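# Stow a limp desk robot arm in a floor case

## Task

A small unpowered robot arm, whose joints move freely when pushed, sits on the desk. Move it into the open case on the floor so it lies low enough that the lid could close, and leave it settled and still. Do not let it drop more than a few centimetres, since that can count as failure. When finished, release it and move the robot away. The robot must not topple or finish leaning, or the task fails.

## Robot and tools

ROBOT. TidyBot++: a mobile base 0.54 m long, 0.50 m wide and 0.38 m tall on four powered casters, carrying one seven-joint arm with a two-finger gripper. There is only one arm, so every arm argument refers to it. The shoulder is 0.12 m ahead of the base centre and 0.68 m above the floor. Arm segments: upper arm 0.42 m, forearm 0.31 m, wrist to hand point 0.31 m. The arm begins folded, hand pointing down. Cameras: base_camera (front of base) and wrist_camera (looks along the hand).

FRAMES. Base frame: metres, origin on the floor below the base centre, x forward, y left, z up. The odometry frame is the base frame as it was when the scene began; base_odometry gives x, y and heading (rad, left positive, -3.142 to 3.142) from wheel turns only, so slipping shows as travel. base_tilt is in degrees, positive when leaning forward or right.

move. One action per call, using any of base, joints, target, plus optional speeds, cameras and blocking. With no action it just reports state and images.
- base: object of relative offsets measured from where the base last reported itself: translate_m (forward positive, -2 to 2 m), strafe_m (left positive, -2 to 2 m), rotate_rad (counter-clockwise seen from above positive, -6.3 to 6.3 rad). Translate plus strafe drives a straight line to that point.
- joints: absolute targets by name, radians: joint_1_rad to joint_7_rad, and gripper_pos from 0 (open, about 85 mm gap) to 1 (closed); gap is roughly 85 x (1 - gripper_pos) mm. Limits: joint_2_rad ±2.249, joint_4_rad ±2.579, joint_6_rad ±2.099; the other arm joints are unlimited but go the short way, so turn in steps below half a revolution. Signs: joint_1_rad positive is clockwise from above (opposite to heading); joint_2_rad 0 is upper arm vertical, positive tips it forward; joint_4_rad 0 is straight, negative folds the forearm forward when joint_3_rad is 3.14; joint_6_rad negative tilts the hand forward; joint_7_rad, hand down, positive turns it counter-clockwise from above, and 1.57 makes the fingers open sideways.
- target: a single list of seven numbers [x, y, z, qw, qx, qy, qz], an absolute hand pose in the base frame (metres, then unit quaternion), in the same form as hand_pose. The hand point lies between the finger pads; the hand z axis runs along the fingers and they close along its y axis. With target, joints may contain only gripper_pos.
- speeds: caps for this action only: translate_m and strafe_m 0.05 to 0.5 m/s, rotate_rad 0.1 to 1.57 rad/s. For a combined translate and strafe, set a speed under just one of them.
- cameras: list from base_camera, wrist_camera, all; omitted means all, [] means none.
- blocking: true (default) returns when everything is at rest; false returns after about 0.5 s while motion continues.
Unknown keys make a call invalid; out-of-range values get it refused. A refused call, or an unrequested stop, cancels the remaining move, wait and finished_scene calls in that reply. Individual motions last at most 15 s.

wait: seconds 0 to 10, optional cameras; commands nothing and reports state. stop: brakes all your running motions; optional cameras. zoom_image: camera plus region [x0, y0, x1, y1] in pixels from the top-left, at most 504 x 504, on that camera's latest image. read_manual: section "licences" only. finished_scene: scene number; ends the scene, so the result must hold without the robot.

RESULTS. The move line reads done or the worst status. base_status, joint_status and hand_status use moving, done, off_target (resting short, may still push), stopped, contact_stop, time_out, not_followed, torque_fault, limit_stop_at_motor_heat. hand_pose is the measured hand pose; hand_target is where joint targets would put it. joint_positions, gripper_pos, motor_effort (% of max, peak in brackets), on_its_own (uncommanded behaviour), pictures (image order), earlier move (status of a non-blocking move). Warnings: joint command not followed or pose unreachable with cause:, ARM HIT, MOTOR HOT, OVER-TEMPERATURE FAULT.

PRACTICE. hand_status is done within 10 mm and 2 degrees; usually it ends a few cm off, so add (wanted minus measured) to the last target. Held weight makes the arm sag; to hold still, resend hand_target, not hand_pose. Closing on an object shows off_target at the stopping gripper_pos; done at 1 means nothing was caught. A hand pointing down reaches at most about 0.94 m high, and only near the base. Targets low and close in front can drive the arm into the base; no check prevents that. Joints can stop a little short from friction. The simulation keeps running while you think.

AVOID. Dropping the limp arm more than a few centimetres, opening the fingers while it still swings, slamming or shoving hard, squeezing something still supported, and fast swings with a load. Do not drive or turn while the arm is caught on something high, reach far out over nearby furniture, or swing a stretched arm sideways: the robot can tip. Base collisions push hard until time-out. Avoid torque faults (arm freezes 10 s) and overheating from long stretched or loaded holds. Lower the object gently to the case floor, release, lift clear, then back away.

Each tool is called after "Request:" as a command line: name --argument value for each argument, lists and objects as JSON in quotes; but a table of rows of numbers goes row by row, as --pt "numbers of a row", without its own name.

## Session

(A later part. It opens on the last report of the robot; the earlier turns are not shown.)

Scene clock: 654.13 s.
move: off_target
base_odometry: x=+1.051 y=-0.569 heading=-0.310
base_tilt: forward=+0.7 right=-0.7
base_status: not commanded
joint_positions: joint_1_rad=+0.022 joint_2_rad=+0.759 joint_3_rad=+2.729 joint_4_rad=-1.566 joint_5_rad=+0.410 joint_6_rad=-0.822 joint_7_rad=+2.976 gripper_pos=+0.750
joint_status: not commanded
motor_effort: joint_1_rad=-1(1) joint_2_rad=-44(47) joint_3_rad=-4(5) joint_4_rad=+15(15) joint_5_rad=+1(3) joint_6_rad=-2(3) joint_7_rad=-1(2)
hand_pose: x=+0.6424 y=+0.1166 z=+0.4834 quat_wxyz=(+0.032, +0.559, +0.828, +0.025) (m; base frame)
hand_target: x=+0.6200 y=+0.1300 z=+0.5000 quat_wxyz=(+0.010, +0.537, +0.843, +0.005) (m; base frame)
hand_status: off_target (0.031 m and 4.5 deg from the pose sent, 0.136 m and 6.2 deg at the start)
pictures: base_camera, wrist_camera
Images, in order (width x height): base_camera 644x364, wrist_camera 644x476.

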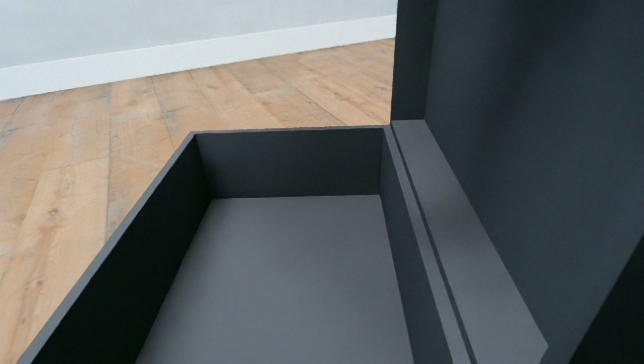

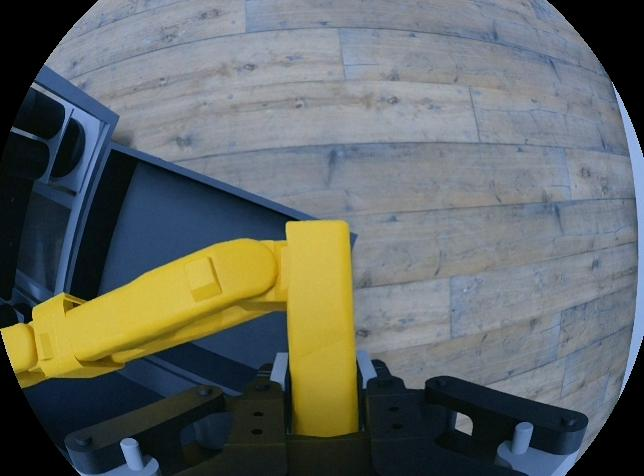

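Request:
move --target '[0.61,0.13,0.44,-0.015,0.530,0.848,-0.015]'

Request:
move --target '[0.61,0.13,0.38,-0.01,0.530,0.848,-0.01]'

Scene clock: 677.37 s.
move: off_target
base_odometry: x=+1.051 y=-0.569 heading=-0.310
base_tilt: forward=+0.8 right=-0.6
base_status: not commanded
joint_positions: joint_1_rad=+0.015 joint_2_rad=+0.870 joint_3_rad=+2.729 joint_4_rad=-1.566 joint_5_rad=+0.409 joint_6_rad=-0.823 joint_7_rad=+2.976 gripper_pos=+0.750
joint_status: not commanded
motor_effort: joint_1_rad=-1(1) joint_2_rad=-46(49) joint_3_rad=-5(5) joint_4_rad=+13(15) joint_5_rad=+0(1) joint_6_rad=-3(4) joint_7_rad=-2(2)
hand_pose: x=+0.6160 y=+0.1211 z=+0.4270 quat_wxyz=(-0.015, +0.556, +0.831, -0.006) (m; base frame)
hand_target: x=+0.6100 y=+0.1300 z=+0.4400 quat_wxyz=(-0.015, +0.530, +0.848, -0.015) (m; base frame)
hand_status: off_target (0.017 m and 3.8 deg from the pose sent, 0.056 m and 8.1 deg at the start)
pictures: base_camera, wrist_camera
Images, in order (width x height): base_camera 644x364, wrist_camera 644x476.

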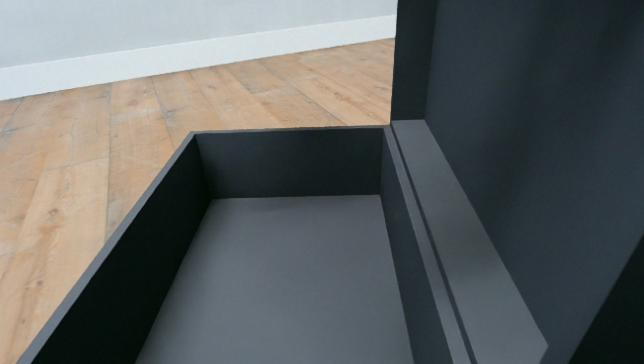

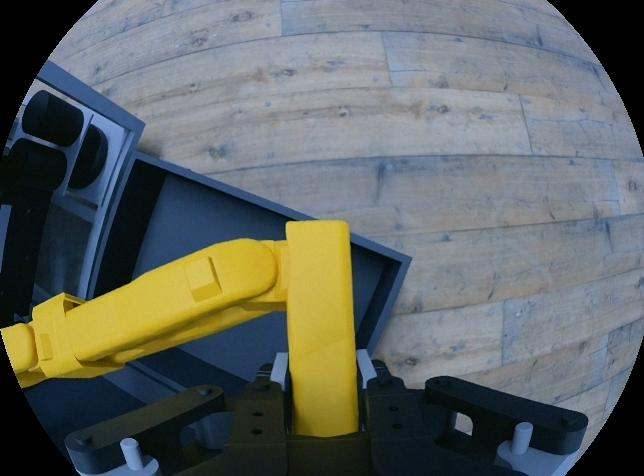

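Scene clock: 678.37 s.
move: off_target
base_odometry: x=+1.051 y=-0.569 heading=-0.310
base_tilt: forward=+0.7 right=-0.6
base_status: not commanded
joint_positions: joint_1_rad=+0.004 joint_2_rad=+0.968 joint_3_rad=+2.729 joint_4_rad=-1.588 joint_5_rad=+0.446 joint_6_rad=-0.776 joint_7_rad=+2.976 gripper_pos=+0.750
joint_status: not commanded
motor_effort: joint_1_rad=-1(2) joint_2_rad=-46(50) joint_3_rad=-6(6) joint_4_rad=+10(13) joint_5_rad=+0(1) joint_6_rad=-4(5) joint_7_rad=-1(2)
hand_pose: x=+0.5916 y=+0.1255 z=+0.3745 quat_wxyz=(-0.042, +0.538, +0.842, -0.024) (m; base frame)
hand_target: x=+0.6100 y=+0.1300 z=+0.3800 quat_wxyz=(-0.010, +0.530, +0.848, -0.010) (m; base frame)
hand_status: off_target (0.020 m and 4.2 deg from the pose sent, 0.048 m and 3.7 deg at the start)
pictures: base_camera, wrist_camera
Images, in order (width x height): base_camera 644x364, wrist_camera 644x476.

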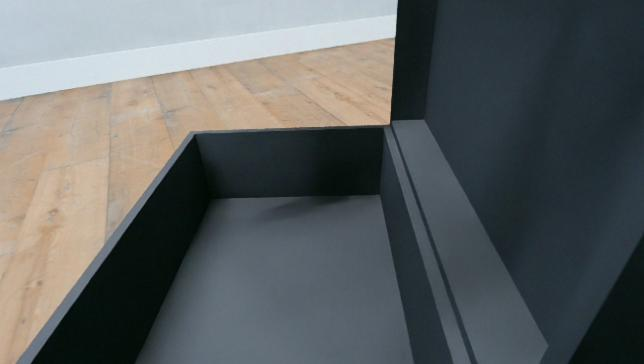

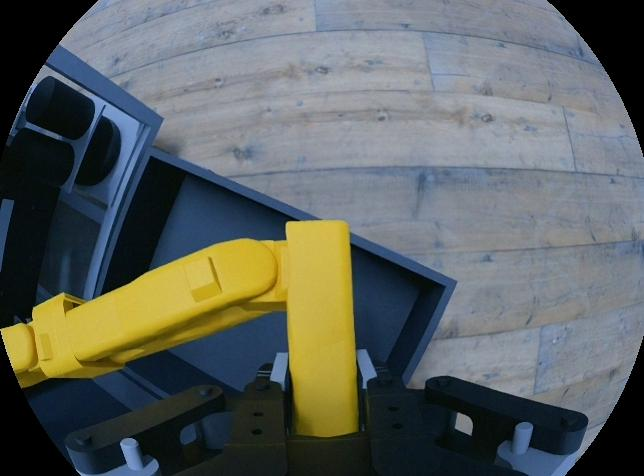

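Request:
move --target '[0.635,0.128,0.34,0.025,0.532,0.847,0.005]'

Request:
move --target '[0.64,0.125,0.28,0.025,0.532,0.847,0.005]'

Scene clock: 683.47 s.
move: off_target
base_odometry: x=+1.051 y=-0.569 heading=-0.310
base_tilt: forward=+0.8 right=-0.7
base_status: not commanded
joint_positions: joint_1_rad=-0.029 joint_2_rad=+1.037 joint_3_rad=+2.778 joint_4_rad=-1.588 joint_5_rad=+0.540 joint_6_rad=-0.664 joint_7_rad=+2.933 gripper_pos=+0.750
joint_status: not commanded
motor_effort: joint_1_rad=-1(1) joint_2_rad=-47(50) joint_3_rad=-5(6) joint_4_rad=+9(11) joint_5_rad=+0(1) joint_6_rad=-3(4) joint_7_rad=-2(2)
hand_pose: x=+0.6080 y=+0.1207 z=+0.3331 quat_wxyz=(-0.011, +0.524, +0.851, -0.019) (m; base frame)
hand_target: x=+0.6350 y=+0.1280 z=+0.3400 quat_wxyz=(+0.025, +0.532, +0.847, +0.005) (m; base frame)
hand_status: off_target (0.029 m and 5.1 deg from the pose sent, 0.056 m and 8.5 deg at the start)
pictures: base_camera, wrist_camera
Images, in order (width x height): base_camera 644x364, wrist_camera 644x476.

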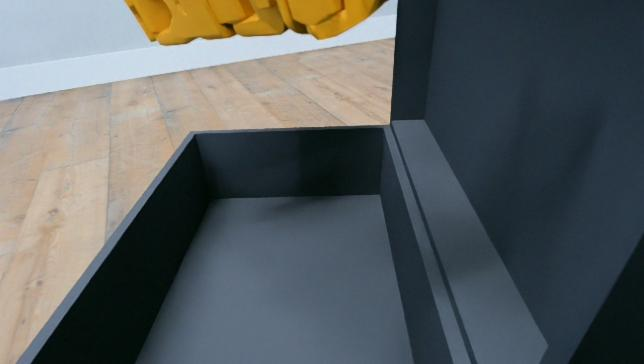

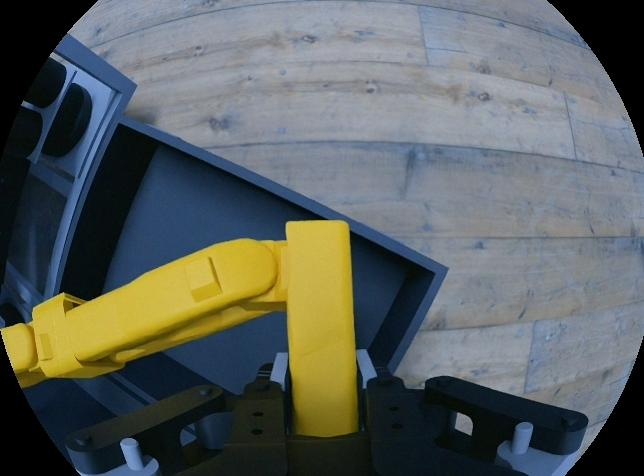

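Scene clock: 684.70 s.
move: off_target
base_odometry: x=+1.051 y=-0.569 heading=-0.310
base_tilt: forward=+0.7 right=-0.6
base_status: not commanded
joint_positions: joint_1_rad=-0.041 joint_2_rad=+1.164 joint_3_rad=+2.811 joint_4_rad=-1.554 joint_5_rad=+0.601 joint_6_rad=-0.587 joint_7_rad=+2.902 gripper_pos=+0.750
joint_status: not commanded
motor_effort: joint_1_rad=-1(1) joint_2_rad=-48(52) joint_3_rad=-5(6) joint_4_rad=+7(9) joint_5_rad=+0(1) joint_6_rad=-4(4) joint_7_rad=-1(2)
hand_pose: x=+0.6058 y=+0.1153 z=+0.2704 quat_wxyz=(-0.015, +0.522, +0.853, -0.024) (m; base frame)
hand_target: x=+0.6400 y=+0.1250 z=+0.2800 quat_wxyz=(+0.025, +0.532, +0.847, +0.005) (m; base frame)
hand_status: off_target (0.037 m and 5.8 deg from the pose sent, 0.062 m and 5.1 deg at the start)
pictures: base_camera, wrist_camera
Images, in order (width x height): base_camera 644x364, wrist_camera 644x476.

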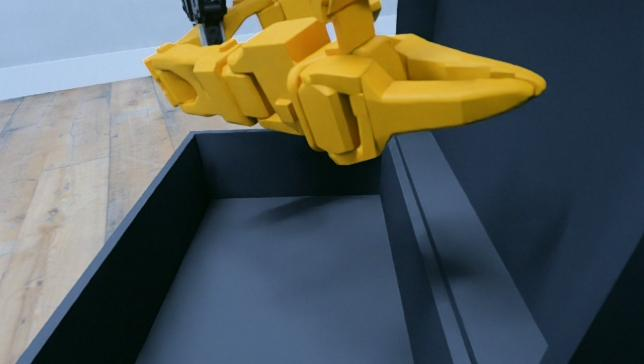

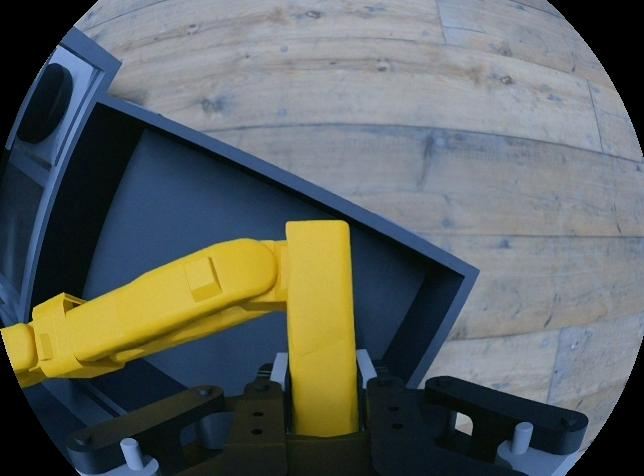

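Request:
zoom_image --camera "base_camera" --region '[130, 0, 580, 200]'

Scaled by 1.120.

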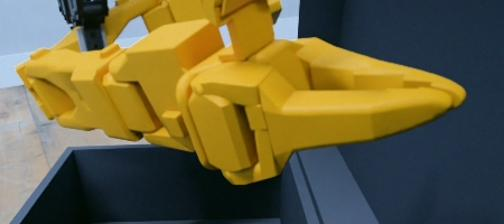

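Request:
move --target '[0.66,0.18,0.30,0.025,0.532,0.847,0.005]' --cameras '[]'

Request:
move --joints '{"joint_7_rad":1.75}'

Scene clock: 772.43 s.
move: off_target
base_odometry: x=+1.051 y=-0.569 heading=-0.310
base_tilt: forward=+0.6 right=-0.6
base_status: not commanded
joint_positions: joint_1_rad=-0.151 joint_2_rad=+1.165 joint_3_rad=+2.813 joint_4_rad=-1.418 joint_5_rad=+0.590 joint_6_rad=-0.587 joint_7_rad=+2.902 gripper_pos=+0.750
joint_status: not commanded
motor_effort: joint_1_rad=-1(3) joint_2_rad=-51(53) joint_3_rad=-5(6) joint_4_rad=+10(11) joint_5_rad=+1(1) joint_6_rad=-2(4) joint_7_rad=-1(2)
hand_pose: x=+0.6645 y=+0.1839 z=+0.2900 quat_wxyz=(+0.029, +0.496, +0.867, +0.021) (m; base frame)
hand_target: x=+0.6600 y=+0.1800 z=+0.3000 quat_wxyz=(+0.025, +0.532, +0.847, +0.005) (m; base frame)
hand_status: off_target (0.012 m and 5.1 deg from the pose sent, 0.089 m and 5.8 deg at the start)
pictures: none
No camera images: "cameras" was empty.

Scene clock: 774.17 s.
move: done
base_odometry: x=+1.051 y=-0.569 heading=-0.310
base_tilt: forward=+0.7 right=-0.7
base_status: not commanded
joint_positions: joint_1_rad=-0.151 joint_2_rad=+1.165 joint_3_rad=+2.813 joint_4_rad=-1.418 joint_5_rad=+0.590 joint_6_rad=-0.587 joint_7_rad=+1.829 gripper_pos=+0.750
joint_status: all done
motor_effort: joint_1_rad=-1(2) joint_2_rad=-51(52) joint_3_rad=-6(6) joint_4_rad=+10(11) joint_5_rad=+0(1) joint_6_rad=-2(3) joint_7_rad=-1(2)
hand_pose: x=+0.6645 y=+0.1839 z=+0.2900 quat_wxyz=(+0.015, +0.870, +0.492, +0.033) (m; base frame)
hand_target: x=+0.6600 y=+0.1800 z=+0.3000 quat_wxyz=(+0.019, +0.894, +0.447, +0.017) (m; base frame)
hand_status: not commanded
pictures: base_camera, wrist_camera
Images, in order (width x height): base_camera 644x364, wrist_camera 644x476.

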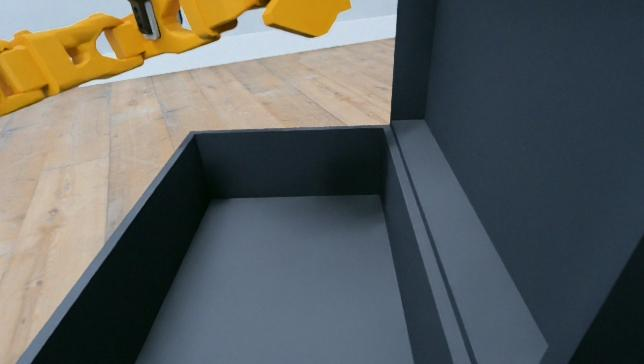

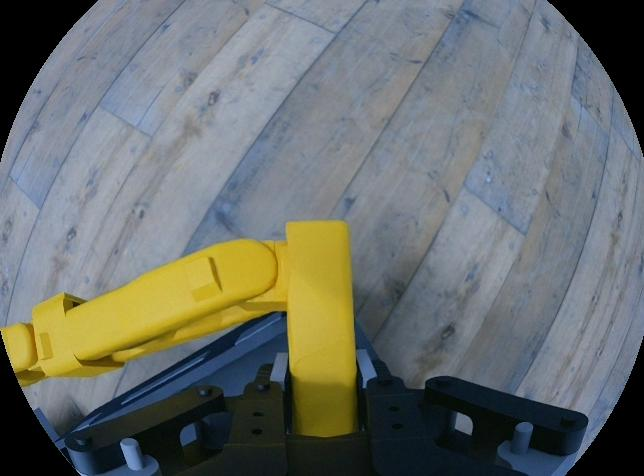

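Request:
move --target '[0.59,0.15,0.29,0.008,0.885,0.465,0.02]'

Scene clock: 780.67 s.
move: off_target
base_odometry: x=+1.051 y=-0.569 heading=-0.310
base_tilt: forward=+0.8 right=-0.7
base_status: not commanded
joint_positions: joint_1_rad=-0.210 joint_2_rad=+1.091 joint_3_rad=+3.003 joint_4_rad=-1.697 joint_5_rad=+0.377 joint_6_rad=-0.425 joint_7_rad=+1.870 gripper_pos=+0.750
joint_status: not commanded
motor_effort: joint_1_rad=-1(2) joint_2_rad=-45(51) joint_3_rad=-2(6) joint_4_rad=+6(11) joint_5_rad=+0(1) joint_6_rad=-4(4) joint_7_rad=-1(2)
hand_pose: x=+0.5694 y=+0.1309 z=+0.2744 quat_wxyz=(+0.011, +0.895, +0.446, -0.023) (m; base frame)
hand_target: x=+0.5900 y=+0.1500 z=+0.2900 quat_wxyz=(+0.008, +0.885, +0.465, +0.020) (m; base frame)
hand_status: off_target (0.032 m and 5.5 deg from the pose sent, 0.082 m and 3.9 deg at the start)
pictures: base_camera, wrist_camera
Images, in order (width x height): base_camera 644x364, wrist_camera 644x476.

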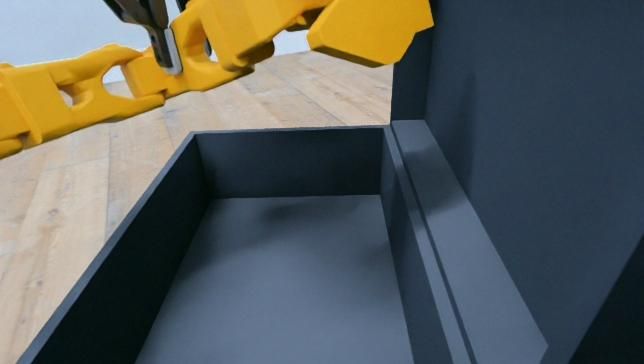

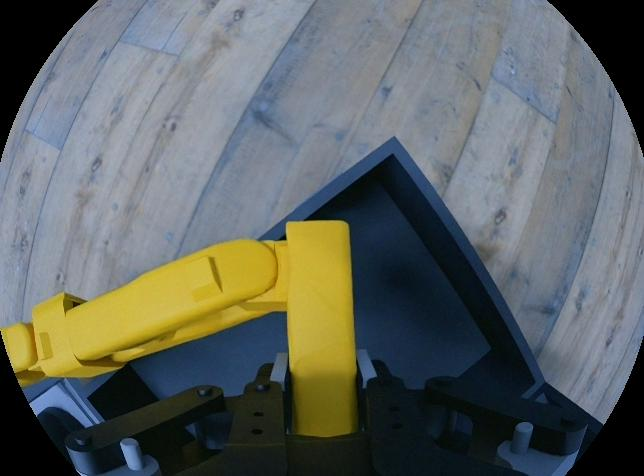

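Request:
move --target '[0.545,0.14,0.30,0.0,0.885,0.465,0.02]'

Request:
move --target '[0.505,0.14,0.30,0.0,0.885,0.465,0.02]'

Scene clock: 790.33 s.
move: off_target
base_odometry: x=+1.051 y=-0.569 heading=-0.310
base_tilt: forward=+0.7 right=-0.7
base_status: not commanded
joint_positions: joint_1_rad=-0.212 joint_2_rad=+1.032 joint_3_rad=+3.014 joint_4_rad=-1.863 joint_5_rad=+0.375 joint_6_rad=-0.319 joint_7_rad=+1.870 gripper_pos=+0.750
joint_status: not commanded
motor_effort: joint_1_rad=-1(1) joint_2_rad=-41(46) joint_3_rad=-2(3) joint_4_rad=+4(6) joint_5_rad=+0(1) joint_6_rad=-3(4) joint_7_rad=-1(2)
hand_pose: x=+0.5229 y=+0.1245 z=+0.2855 quat_wxyz=(-0.002, +0.891, +0.453, -0.024) (m; base frame)
hand_target: x=+0.5450 y=+0.1400 z=+0.3000 quat_wxyz=(+0.000, +0.885, +0.465, +0.020) (m; base frame)
hand_status: off_target (0.031 m and 5.3 deg from the pose sent, 0.037 m and 5.6 deg at the start)
pictures: base_camera, wrist_camera
Images, in order (width x height): base_camera 644x364, wrist_camera 644x476.

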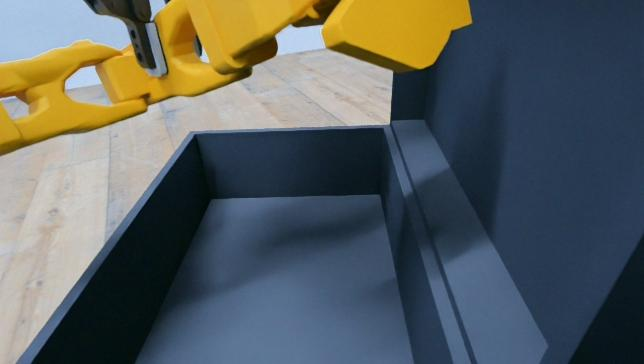

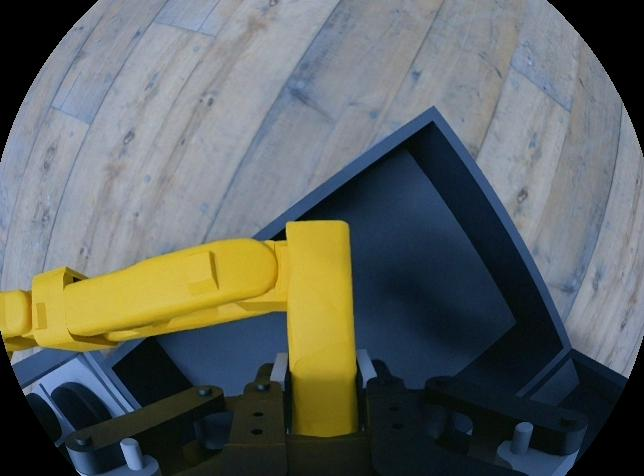

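Scene clock: 791.63 s.
move: off_target
base_odometry: x=+1.051 y=-0.569 heading=-0.310
base_tilt: forward=+0.7 right=-0.6
base_status: not commanded
joint_positions: joint_1_rad=-0.275 joint_2_rad=+1.004 joint_3_rad=+3.060 joint_4_rad=-1.994 joint_5_rad=+0.373 joint_6_rad=-0.207 joint_7_rad=+1.870 gripper_pos=+0.750
joint_status: not commanded
motor_effort: joint_1_rad=+0(2) joint_2_rad=-39(42) joint_3_rad=-2(3) joint_4_rad=+2(4) joint_5_rad=+0(2) joint_6_rad=-3(5) joint_7_rad=-1(1)
hand_pose: x=+0.4824 y=+0.1257 z=+0.2872 quat_wxyz=(-0.001, +0.880, +0.474, -0.024) (m; base frame)
hand_target: x=+0.5050 y=+0.1400 z=+0.3000 quat_wxyz=(+0.000, +0.885, +0.465, +0.020) (m; base frame)
hand_status: off_target (0.030 m and 5.2 deg from the pose sent, 0.028 m and 5.3 deg at the start)
pictures: base_camera, wrist_camera
Images, in order (width x height): base_camera 644x364, wrist_camera 644x476.

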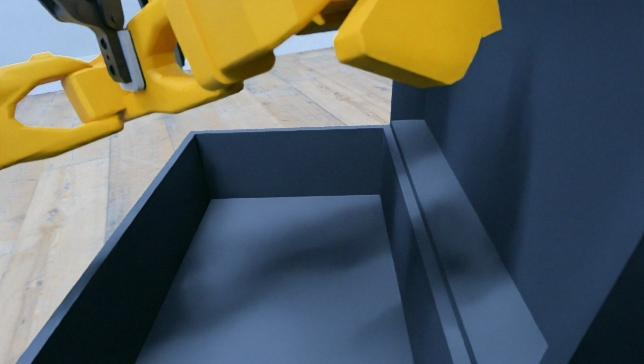

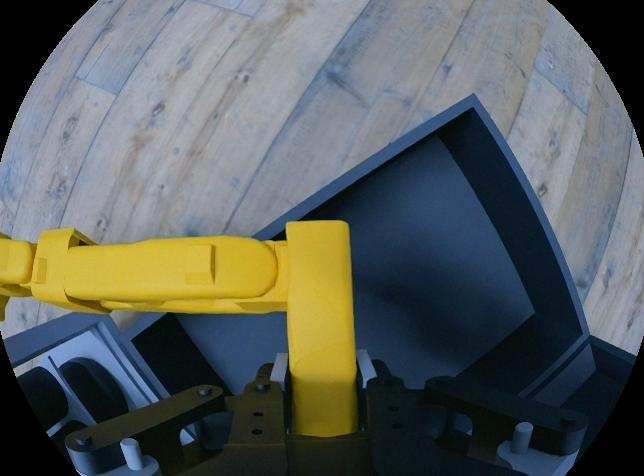

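Request:
move --target '[0.66,0.18,0.30,0.0,0.885,0.465,0.0]' --cameras '[]'

Request:
move --target '[0.63,0.13,0.27,0.01,0.532,0.847,0.01]'

Scene clock: 803.23 s.
move: off_target
base_odometry: x=+1.051 y=-0.569 heading=-0.310
base_tilt: forward=+0.7 right=-0.7
base_status: not commanded
joint_positions: joint_1_rad=-0.264 joint_2_rad=+1.144 joint_3_rad=+3.025 joint_4_rad=-1.382 joint_5_rad=+0.277 joint_6_rad=-0.569 joint_7_rad=+1.978 gripper_pos=+0.750
joint_status: not commanded
motor_effort: joint_1_rad=-1(1) joint_2_rad=-53(54) joint_3_rad=-2(2) joint_4_rad=+12(12) joint_5_rad=-1(1) joint_6_rad=-2(3) joint_7_rad=-1(2)
hand_pose: x=+0.6761 y=+0.1764 z=+0.2920 quat_wxyz=(+0.026, +0.889, +0.456, +0.029) (m; base frame)
hand_target: x=+0.6600 y=+0.1800 z=+0.3000 quat_wxyz=(+0.000, +0.885, +0.465, +0.000) (m; base frame)
hand_status: off_target (0.018 m and 4.6 deg from the pose sent, 0.186 m and 3.0 deg at the start)
pictures: none
No camera images: "cameras" was empty.

Scene clock: 804.83 s.
move: off_target
base_odometry: x=+1.051 y=-0.569 heading=-0.310
base_tilt: forward=+0.7 right=-0.6
base_status: not commanded
joint_positions: joint_1_rad=-0.065 joint_2_rad=+1.174 joint_3_rad=+2.841 joint_4_rad=-1.543 joint_5_rad=+0.603 joint_6_rad=-0.565 joint_7_rad=+2.742 gripper_pos=+0.750
joint_status: not commanded
motor_effort: joint_1_rad=-1(3) joint_2_rad=-48(53) joint_3_rad=-5(6) joint_4_rad=+7(12) joint_5_rad=+0(1) joint_6_rad=-4(5) joint_7_rad=-1(2)
hand_pose: x=+0.6129 y=+0.1145 z=+0.2638 quat_wxyz=(-0.001, +0.584, +0.811, -0.025) (m; base frame)
hand_target: x=+0.6300 y=+0.1300 z=+0.2700 quat_wxyz=(+0.010, +0.532, +0.847, +0.010) (m; base frame)
hand_status: off_target (0.024 m and 8.3 deg from the pose sent, 0.069 m and 61.5 deg at the start)
pictures: base_camera, wrist_camera
Images, in order (width x height): base_camera 644x364, wrist_camera 644x476.

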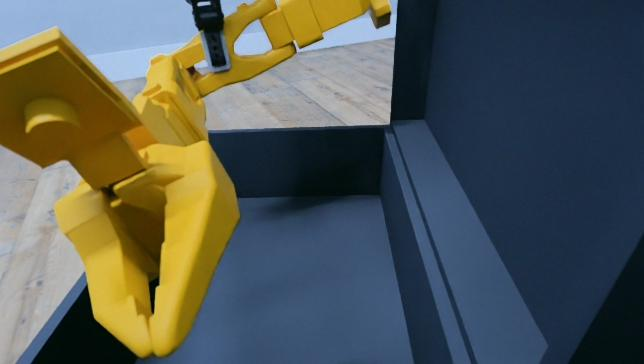

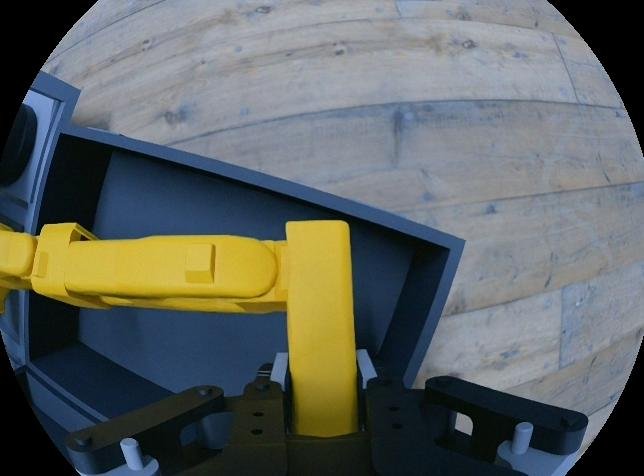

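Request:
move --target '[0.58,0.135,0.285,0.01,0.534,0.846,0.02]'

Request:
move --target '[0.555,0.14,0.285,0.01,0.534,0.846,0.02]'

Scene clock: 836.47 s.
move: off_target
base_odometry: x=+1.051 y=-0.569 heading=-0.310
base_tilt: forward=+0.8 right=-0.6
base_status: not commanded
joint_positions: joint_1_rad=-0.065 joint_2_rad=+1.119 joint_3_rad=+2.841 joint_4_rad=-1.741 joint_5_rad=+0.695 joint_6_rad=-0.444 joint_7_rad=+2.732 gripper_pos=+0.750
joint_status: not commanded
motor_effort: joint_1_rad=-1(1) joint_2_rad=-44(48) joint_3_rad=-4(5) joint_4_rad=+3(8) joint_5_rad=+0(1) joint_6_rad=-3(5) joint_7_rad=-1(2)
hand_pose: x=+0.5555 y=+0.1158 z=+0.2683 quat_wxyz=(-0.014, +0.532, +0.847, -0.021) (m; base frame)
hand_target: x=+0.5800 y=+0.1350 z=+0.2850 quat_wxyz=(+0.010, +0.534, +0.845, +0.020) (m; base frame)
hand_status: off_target (0.035 m and 5.4 deg from the pose sent, 0.044 m and 8.7 deg at the start)
pictures: base_camera, wrist_camera
Images, in order (width x height): base_camera 644x364, wrist_camera 644x476.

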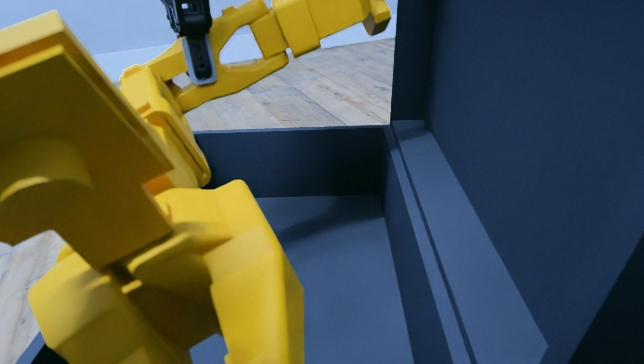

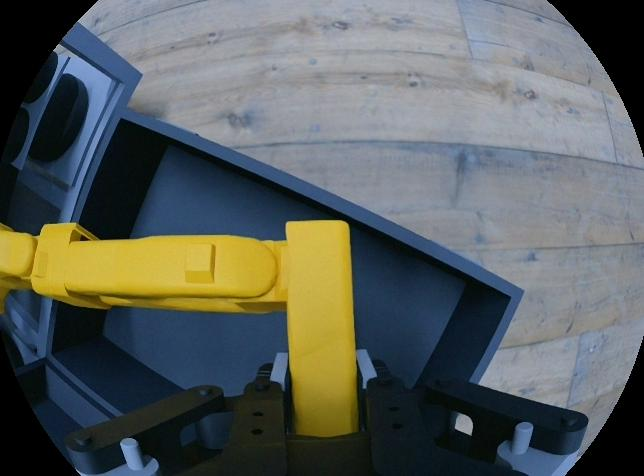

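Scene clock: 837.57 s.
move: off_target
base_odometry: x=+1.051 y=-0.569 heading=-0.310
base_tilt: forward=+0.8 right=-0.6
base_status: not commanded
joint_positions: joint_1_rad=-0.102 joint_2_rad=+1.096 joint_3_rad=+2.858 joint_4_rad=-1.824 joint_5_rad=+0.743 joint_6_rad=-0.377 joint_7_rad=+2.656 gripper_pos=+0.750
joint_status: not commanded
motor_effort: joint_1_rad=-1(2) joint_2_rad=-42(45) joint_3_rad=-4(5) joint_4_rad=+4(6) joint_5_rad=-1(1) joint_6_rad=-3(4) joint_7_rad=-1(2)
hand_pose: x=+0.5309 y=+0.1264 z=+0.2705 quat_wxyz=(-0.015, +0.525, +0.851, -0.016) (m; base frame)
hand_target: x=+0.5550 y=+0.1400 z=+0.2850 quat_wxyz=(+0.010, +0.534, +0.845, +0.020) (m; base frame)
hand_status: off_target (0.031 m and 5.1 deg from the pose sent, 0.029 m and 5.4 deg at the start)
pictures: base_camera, wrist_camera
Images, in order (width x height): base_camera 644x364, wrist_camera 644x476.

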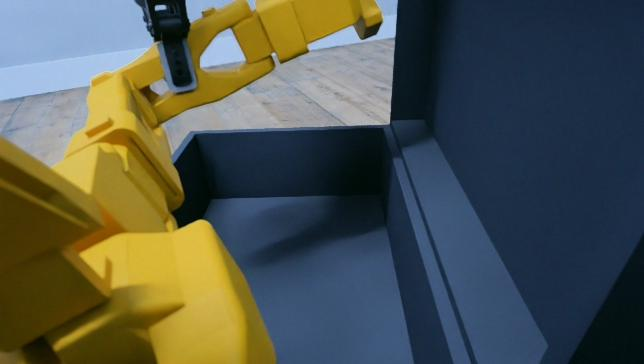

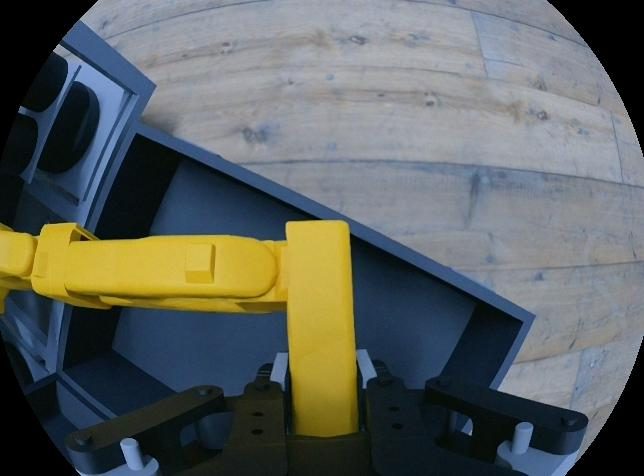

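Request:
move --target '[0.525,0.14,0.285,0.01,0.534,0.846,0.02]'

Scene clock: 843.37 s.
move: off_target
base_odometry: x=+1.051 y=-0.569 heading=-0.310
base_tilt: forward=+0.8 right=-0.6
base_status: not commanded
joint_positions: joint_1_rad=-0.160 joint_2_rad=+1.066 joint_3_rad=+2.921 joint_4_rad=-1.914 joint_5_rad=+0.800 joint_6_rad=-0.276 joint_7_rad=+2.553 gripper_pos=+0.750
joint_status: not commanded
motor_effort: joint_1_rad=-1(1) joint_2_rad=-41(43) joint_3_rad=-3(4) joint_4_rad=+2(4) joint_5_rad=+0(1) joint_6_rad=-4(6) joint_7_rad=-1(2)
hand_pose: x=+0.5107 y=+0.1277 z=+0.2726 quat_wxyz=(-0.006, +0.525, +0.851, -0.009) (m; base frame)
hand_target: x=+0.5250 y=+0.1400 z=+0.2850 quat_wxyz=(+0.010, +0.534, +0.845, +0.020) (m; base frame)
hand_status: off_target (0.023 m and 4.0 deg from the pose sent, 0.021 m and 5.1 deg at the start)
pictures: base_camera, wrist_camera
Images, in order (width x height): base_camera 644x364, wrist_camera 644x476.

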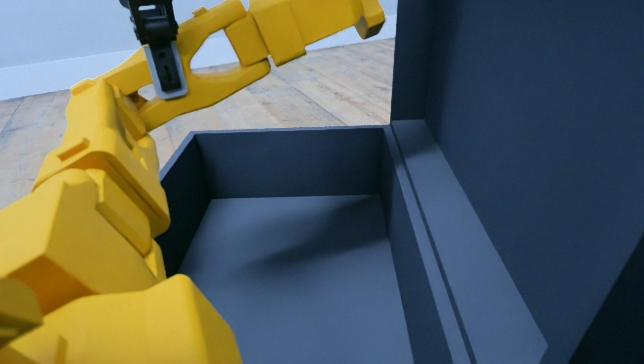

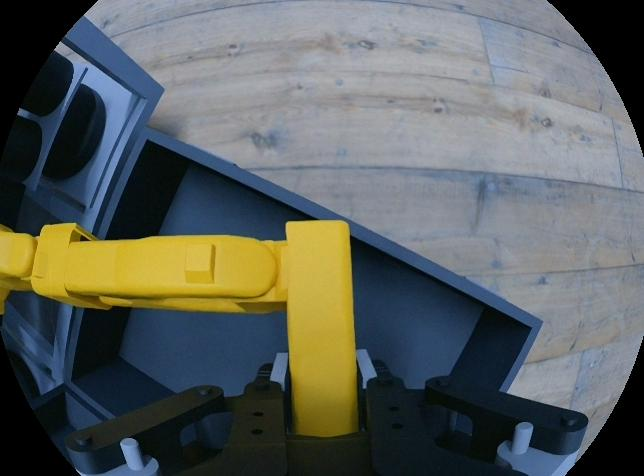

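Request:
move --target '[0.65,0.13,0.28,0.01,0.532,0.847,0.01]'

Scene clock: 847.83 s.
move: off_target
base_odometry: x=+1.051 y=-0.569 heading=-0.310
base_tilt: forward=+0.7 right=-0.6
base_status: not commanded
joint_positions: joint_1_rad=-0.065 joint_2_rad=+1.172 joint_3_rad=+2.835 joint_4_rad=-1.499 joint_5_rad=+0.650 joint_6_rad=-0.477 joint_7_rad=+2.812 gripper_pos=+0.750
joint_status: not commanded
motor_effort: joint_1_rad=+0(2) joint_2_rad=-50(51) joint_3_rad=-5(6) joint_4_rad=+9(10) joint_5_rad=+0(1) joint_6_rad=-2(4) joint_7_rad=-1(2)
hand_pose: x=+0.6630 y=+0.1342 z=+0.2718 quat_wxyz=(+0.034, +0.542, +0.839, +0.032) (m; base frame)
hand_target: x=+0.6500 y=+0.1300 z=+0.2800 quat_wxyz=(+0.010, +0.532, +0.847, +0.010) (m; base frame)
hand_status: off_target (0.016 m and 4.0 deg from the pose sent, 0.140 m and 3.0 deg at the start)
pictures: base_camera, wrist_camera
Images, in order (width x height): base_camera 644x364, wrist_camera 644x476.

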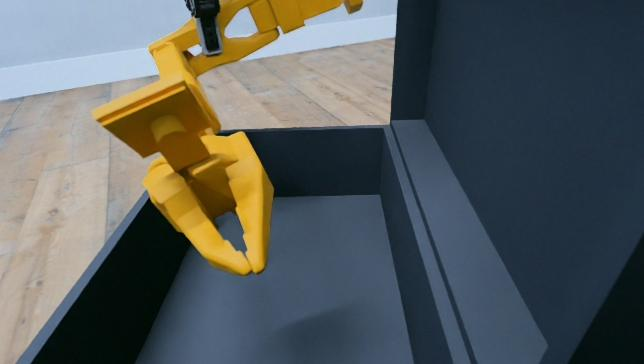

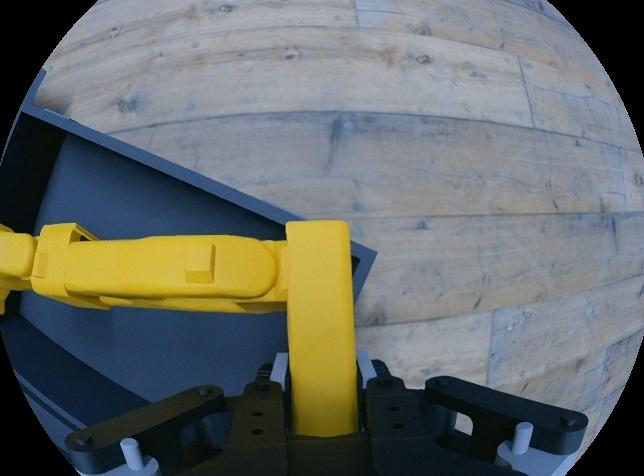

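Request:
move --target '[0.63,0.17,0.36,0.01,0.534,0.846,0.02]'

Request:
move --target '[0.575,0.17,0.36,0.01,0.534,0.846,0.02]'

Scene clock: 860.87 s.
move: off_target
base_odometry: x=+1.051 y=-0.569 heading=-0.310
base_tilt: forward=+0.7 right=-0.6
base_status: not commanded
joint_positions: joint_1_rad=-0.070 joint_2_rad=+1.025 joint_3_rad=+2.786 joint_4_rad=-1.554 joint_5_rad=+0.582 joint_6_rad=-0.554 joint_7_rad=+2.815 gripper_pos=+0.750
joint_status: not commanded
motor_effort: joint_1_rad=-1(2) joint_2_rad=-48(53) joint_3_rad=-6(6) joint_4_rad=+11(12) joint_5_rad=+0(1) joint_6_rad=-1(2) joint_7_rad=-1(2)
hand_pose: x=+0.6570 y=+0.1566 z=+0.3456 quat_wxyz=(+0.034, +0.548, +0.835, +0.044) (m; base frame)
hand_target: x=+0.6300 y=+0.1700 z=+0.3600 quat_wxyz=(+0.010, +0.534, +0.845, +0.020) (m; base frame)
hand_status: off_target (0.033 m and 4.3 deg from the pose sent, 0.101 m and 3.3 deg at the start)
pictures: base_camera, wrist_camera
Images, in order (width x height): base_camera 644x364, wrist_camera 644x476.

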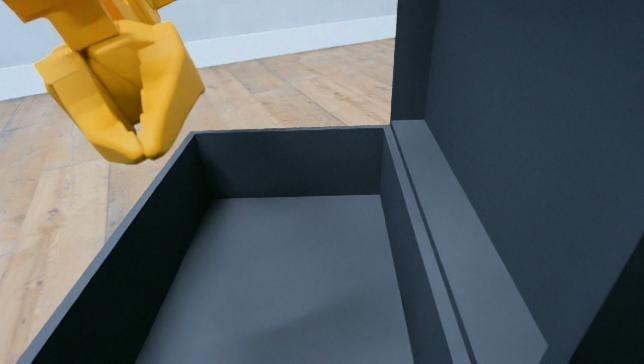

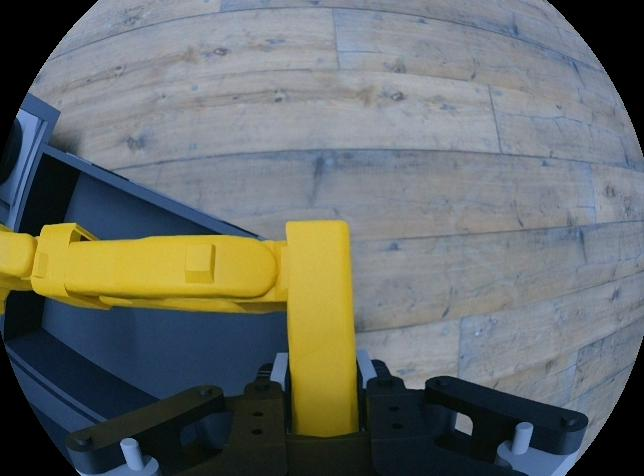

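Scene clock: 862.20 s.
move: off_target
base_odometry: x=+1.051 y=-0.569 heading=-0.310
base_tilt: forward=+0.8 right=-0.7
base_status: not commanded
joint_positions: joint_1_rad=-0.085 joint_2_rad=+0.972 joint_3_rad=+2.786 joint_4_rad=-1.751 joint_5_rad=+0.582 joint_6_rad=-0.554 joint_7_rad=+2.787 gripper_pos=+0.750
joint_status: not commanded
motor_effort: joint_1_rad=-1(2) joint_2_rad=-43(49) joint_3_rad=-5(6) joint_4_rad=+7(11) joint_5_rad=+0(1) joint_6_rad=-3(4) joint_7_rad=-1(2)
hand_pose: x=+0.5621 y=+0.1444 z=+0.3403 quat_wxyz=(-0.008, +0.529, +0.848, -0.010) (m; base frame)
hand_target: x=+0.5750 y=+0.1700 z=+0.3600 quat_wxyz=(+0.010, +0.534, +0.845, +0.020) (m; base frame)
hand_status: off_target (0.035 m and 4.1 deg from the pose sent, 0.084 m and 4.3 deg at the start)
pictures: base_camera, wrist_camera
Images, in order (width x height): base_camera 644x364, wrist_camera 644x476.

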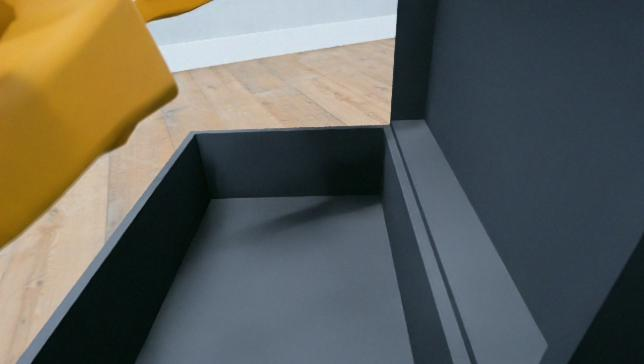

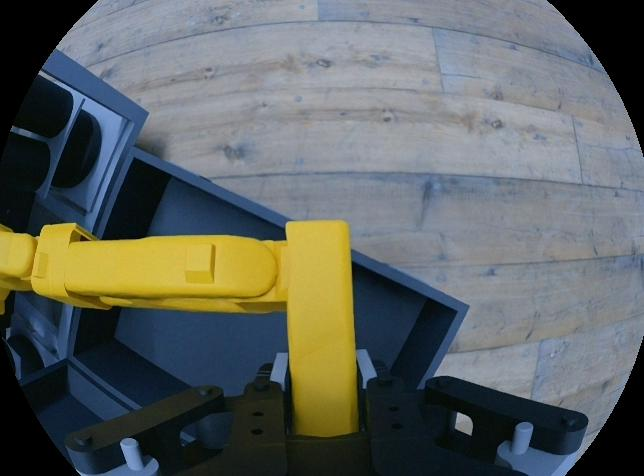

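Request:
move --target '[0.545,0.17,0.36,0.01,0.534,0.846,0.02]'

Request:
move --target '[0.515,0.17,0.36,0.01,0.534,0.846,0.02]'

Scene clock: 868.00 s.
move: off_target
base_odometry: x=+1.051 y=-0.569 heading=-0.310
base_tilt: forward=+0.7 right=-0.7
base_status: not commanded
joint_positions: joint_1_rad=-0.107 joint_2_rad=+0.922 joint_3_rad=+2.786 joint_4_rad=-1.822 joint_5_rad=+0.623 joint_6_rad=-0.499 joint_7_rad=+2.717 gripper_pos=+0.750
joint_status: not commanded
motor_effort: joint_1_rad=-2(3) joint_2_rad=-39(43) joint_3_rad=-5(6) joint_4_rad=+2(7) joint_5_rad=-2(3) joint_6_rad=-5(9) joint_7_rad=-2(2)
hand_pose: x=+0.5511 y=+0.1538 z=+0.3535 quat_wxyz=(+0.004, +0.526, +0.850, +0.004) (m; base frame)
hand_target: x=+0.5450 y=+0.1700 z=+0.3600 quat_wxyz=(+0.010, +0.534, +0.845, +0.020) (m; base frame)
hand_status: off_target (0.018 m and 2.2 deg from the pose sent, 0.037 m and 4.1 deg at the start)
pictures: base_camera, wrist_camera
Images, in order (width x height): base_camera 644x364, wrist_camera 644x476.

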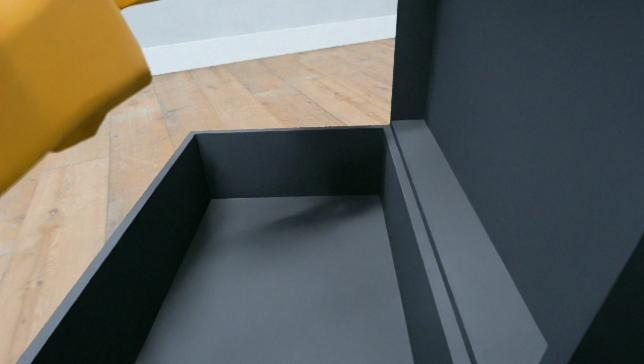

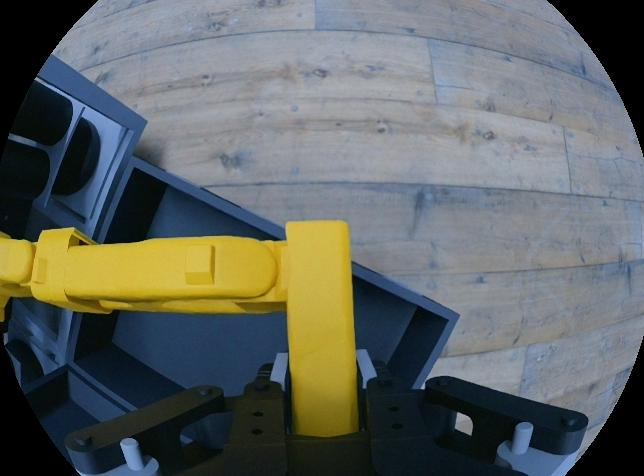

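Scene clock: 868.93 s.
move: off_target
base_odometry: x=+1.051 y=-0.569 heading=-0.310
base_tilt: forward=+0.6 right=-0.6
base_status: not commanded
joint_positions: joint_1_rad=-0.148 joint_2_rad=+0.885 joint_3_rad=+2.787 joint_4_rad=-1.907 joint_5_rad=+0.664 joint_6_rad=-0.419 joint_7_rad=+2.626 gripper_pos=+0.750
joint_status: not commanded
motor_effort: joint_1_rad=-1(2) joint_2_rad=-36(40) joint_3_rad=-4(6) joint_4_rad=+0(3) joint_5_rad=-2(2) joint_6_rad=-7(8) joint_7_rad=-1(2)
hand_pose: x=+0.5282 y=+0.1741 z=+0.3598 quat_wxyz=(+0.006, +0.522, +0.853, +0.023) (m; base frame)
hand_target: x=+0.5150 y=+0.1700 z=+0.3600 quat_wxyz=(+0.010, +0.534, +0.845, +0.020) (m; base frame)
hand_status: off_target (0.014 m and 1.6 deg from the pose sent, 0.040 m and 2.2 deg at the start)
pictures: base_camera, wrist_camera
Images, in order (width x height): base_camera 644x364, wrist_camera 644x476.

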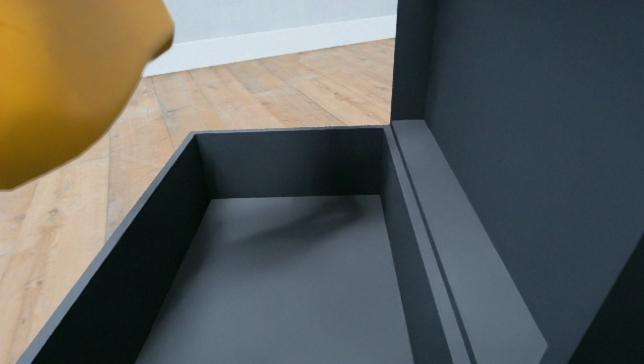

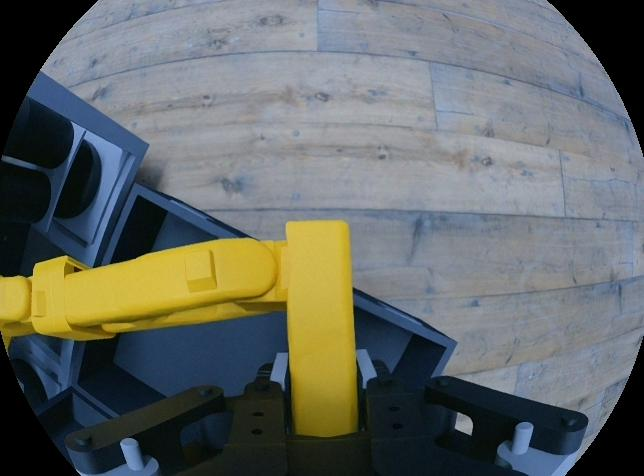

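Request:
move --target '[0.505,0.165,0.36,0.01,0.534,0.846,0.02]' --cameras '["wrist_camera"]'

Request:
move --target '[0.64,0.14,0.30,0.01,0.532,0.847,0.01]'

Scene clock: 875.37 s.
move: off_target
base_odometry: x=+1.051 y=-0.569 heading=-0.310
base_tilt: forward=+0.7 right=-0.6
base_status: not commanded
joint_positions: joint_1_rad=-0.148 joint_2_rad=+0.871 joint_3_rad=+2.795 joint_4_rad=-1.946 joint_5_rad=+0.689 joint_6_rad=-0.387 joint_7_rad=+2.597 gripper_pos=+0.750
joint_status: not commanded
motor_effort: joint_1_rad=-1(1) joint_2_rad=-35(37) joint_3_rad=-3(4) joint_4_rad=+0(2) joint_5_rad=-1(2) joint_6_rad=-7(8) joint_7_rad=-2(2)
hand_pose: x=+0.5196 y=+0.1708 z=+0.3608 quat_wxyz=(+0.007, +0.523, +0.852, +0.026) (m; base frame)
hand_target: x=+0.5050 y=+0.1650 z=+0.3600 quat_wxyz=(+0.010, +0.534, +0.845, +0.020) (m; base frame)
hand_status: off_target (0.016 m and 1.7 deg from the pose sent, 0.025 m and 1.6 deg at the start)
pictures: wrist_camera
Images, in order (width x height): wrist_camera 644x476.

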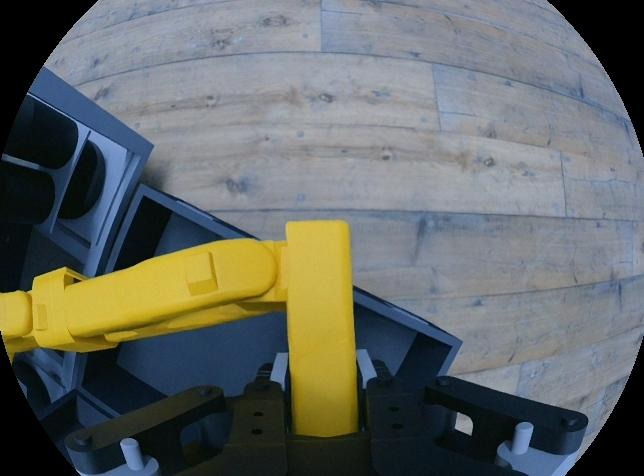

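Scene clock: 877.03 s.
move: off_target
base_odometry: x=+1.051 y=-0.569 heading=-0.310
base_tilt: forward=+0.7 right=-0.7
base_status: not commanded
joint_positions: joint_1_rad=-0.079 joint_2_rad=+1.126 joint_3_rad=+2.795 joint_4_rad=-1.540 joint_5_rad=+0.640 joint_6_rad=-0.487 joint_7_rad=+2.789 gripper_pos=+0.750
joint_status: not commanded
motor_effort: joint_1_rad=-1(2) joint_2_rad=-49(50) joint_3_rad=-6(6) joint_4_rad=+9(10) joint_5_rad=+0(3) joint_6_rad=-2(8) joint_7_rad=-1(2)
hand_pose: x=+0.6488 y=+0.1624 z=+0.2943 quat_wxyz=(+0.023, +0.538, +0.842, +0.043) (m; base frame)
hand_target: x=+0.6400 y=+0.1400 z=+0.3000 quat_wxyz=(+0.010, +0.532, +0.847, +0.010) (m; base frame)
hand_status: off_target (0.025 m and 4.2 deg from the pose sent, 0.138 m and 2.3 deg at the start)
pictures: base_camera, wrist_camera
Images, in order (width x height): base_camera 644x364, wrist_camera 644x476.

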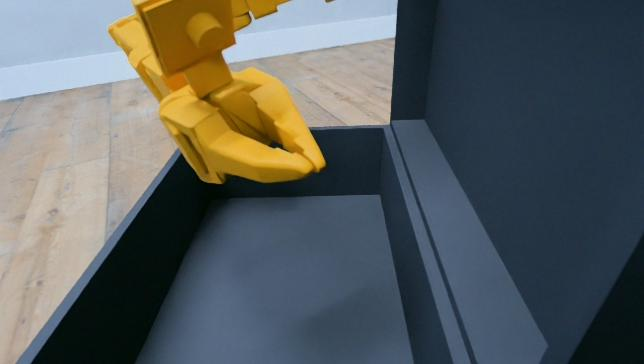

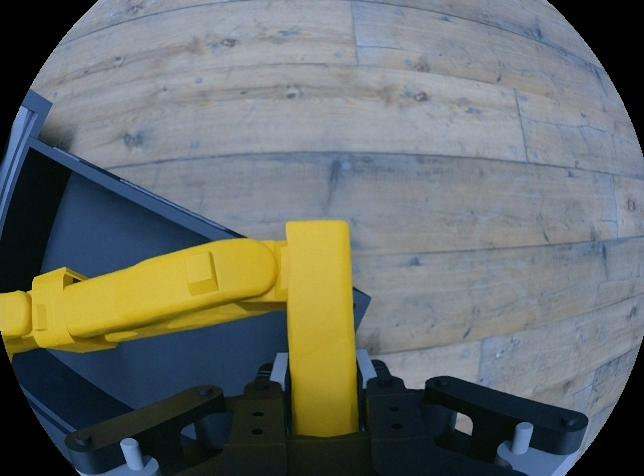

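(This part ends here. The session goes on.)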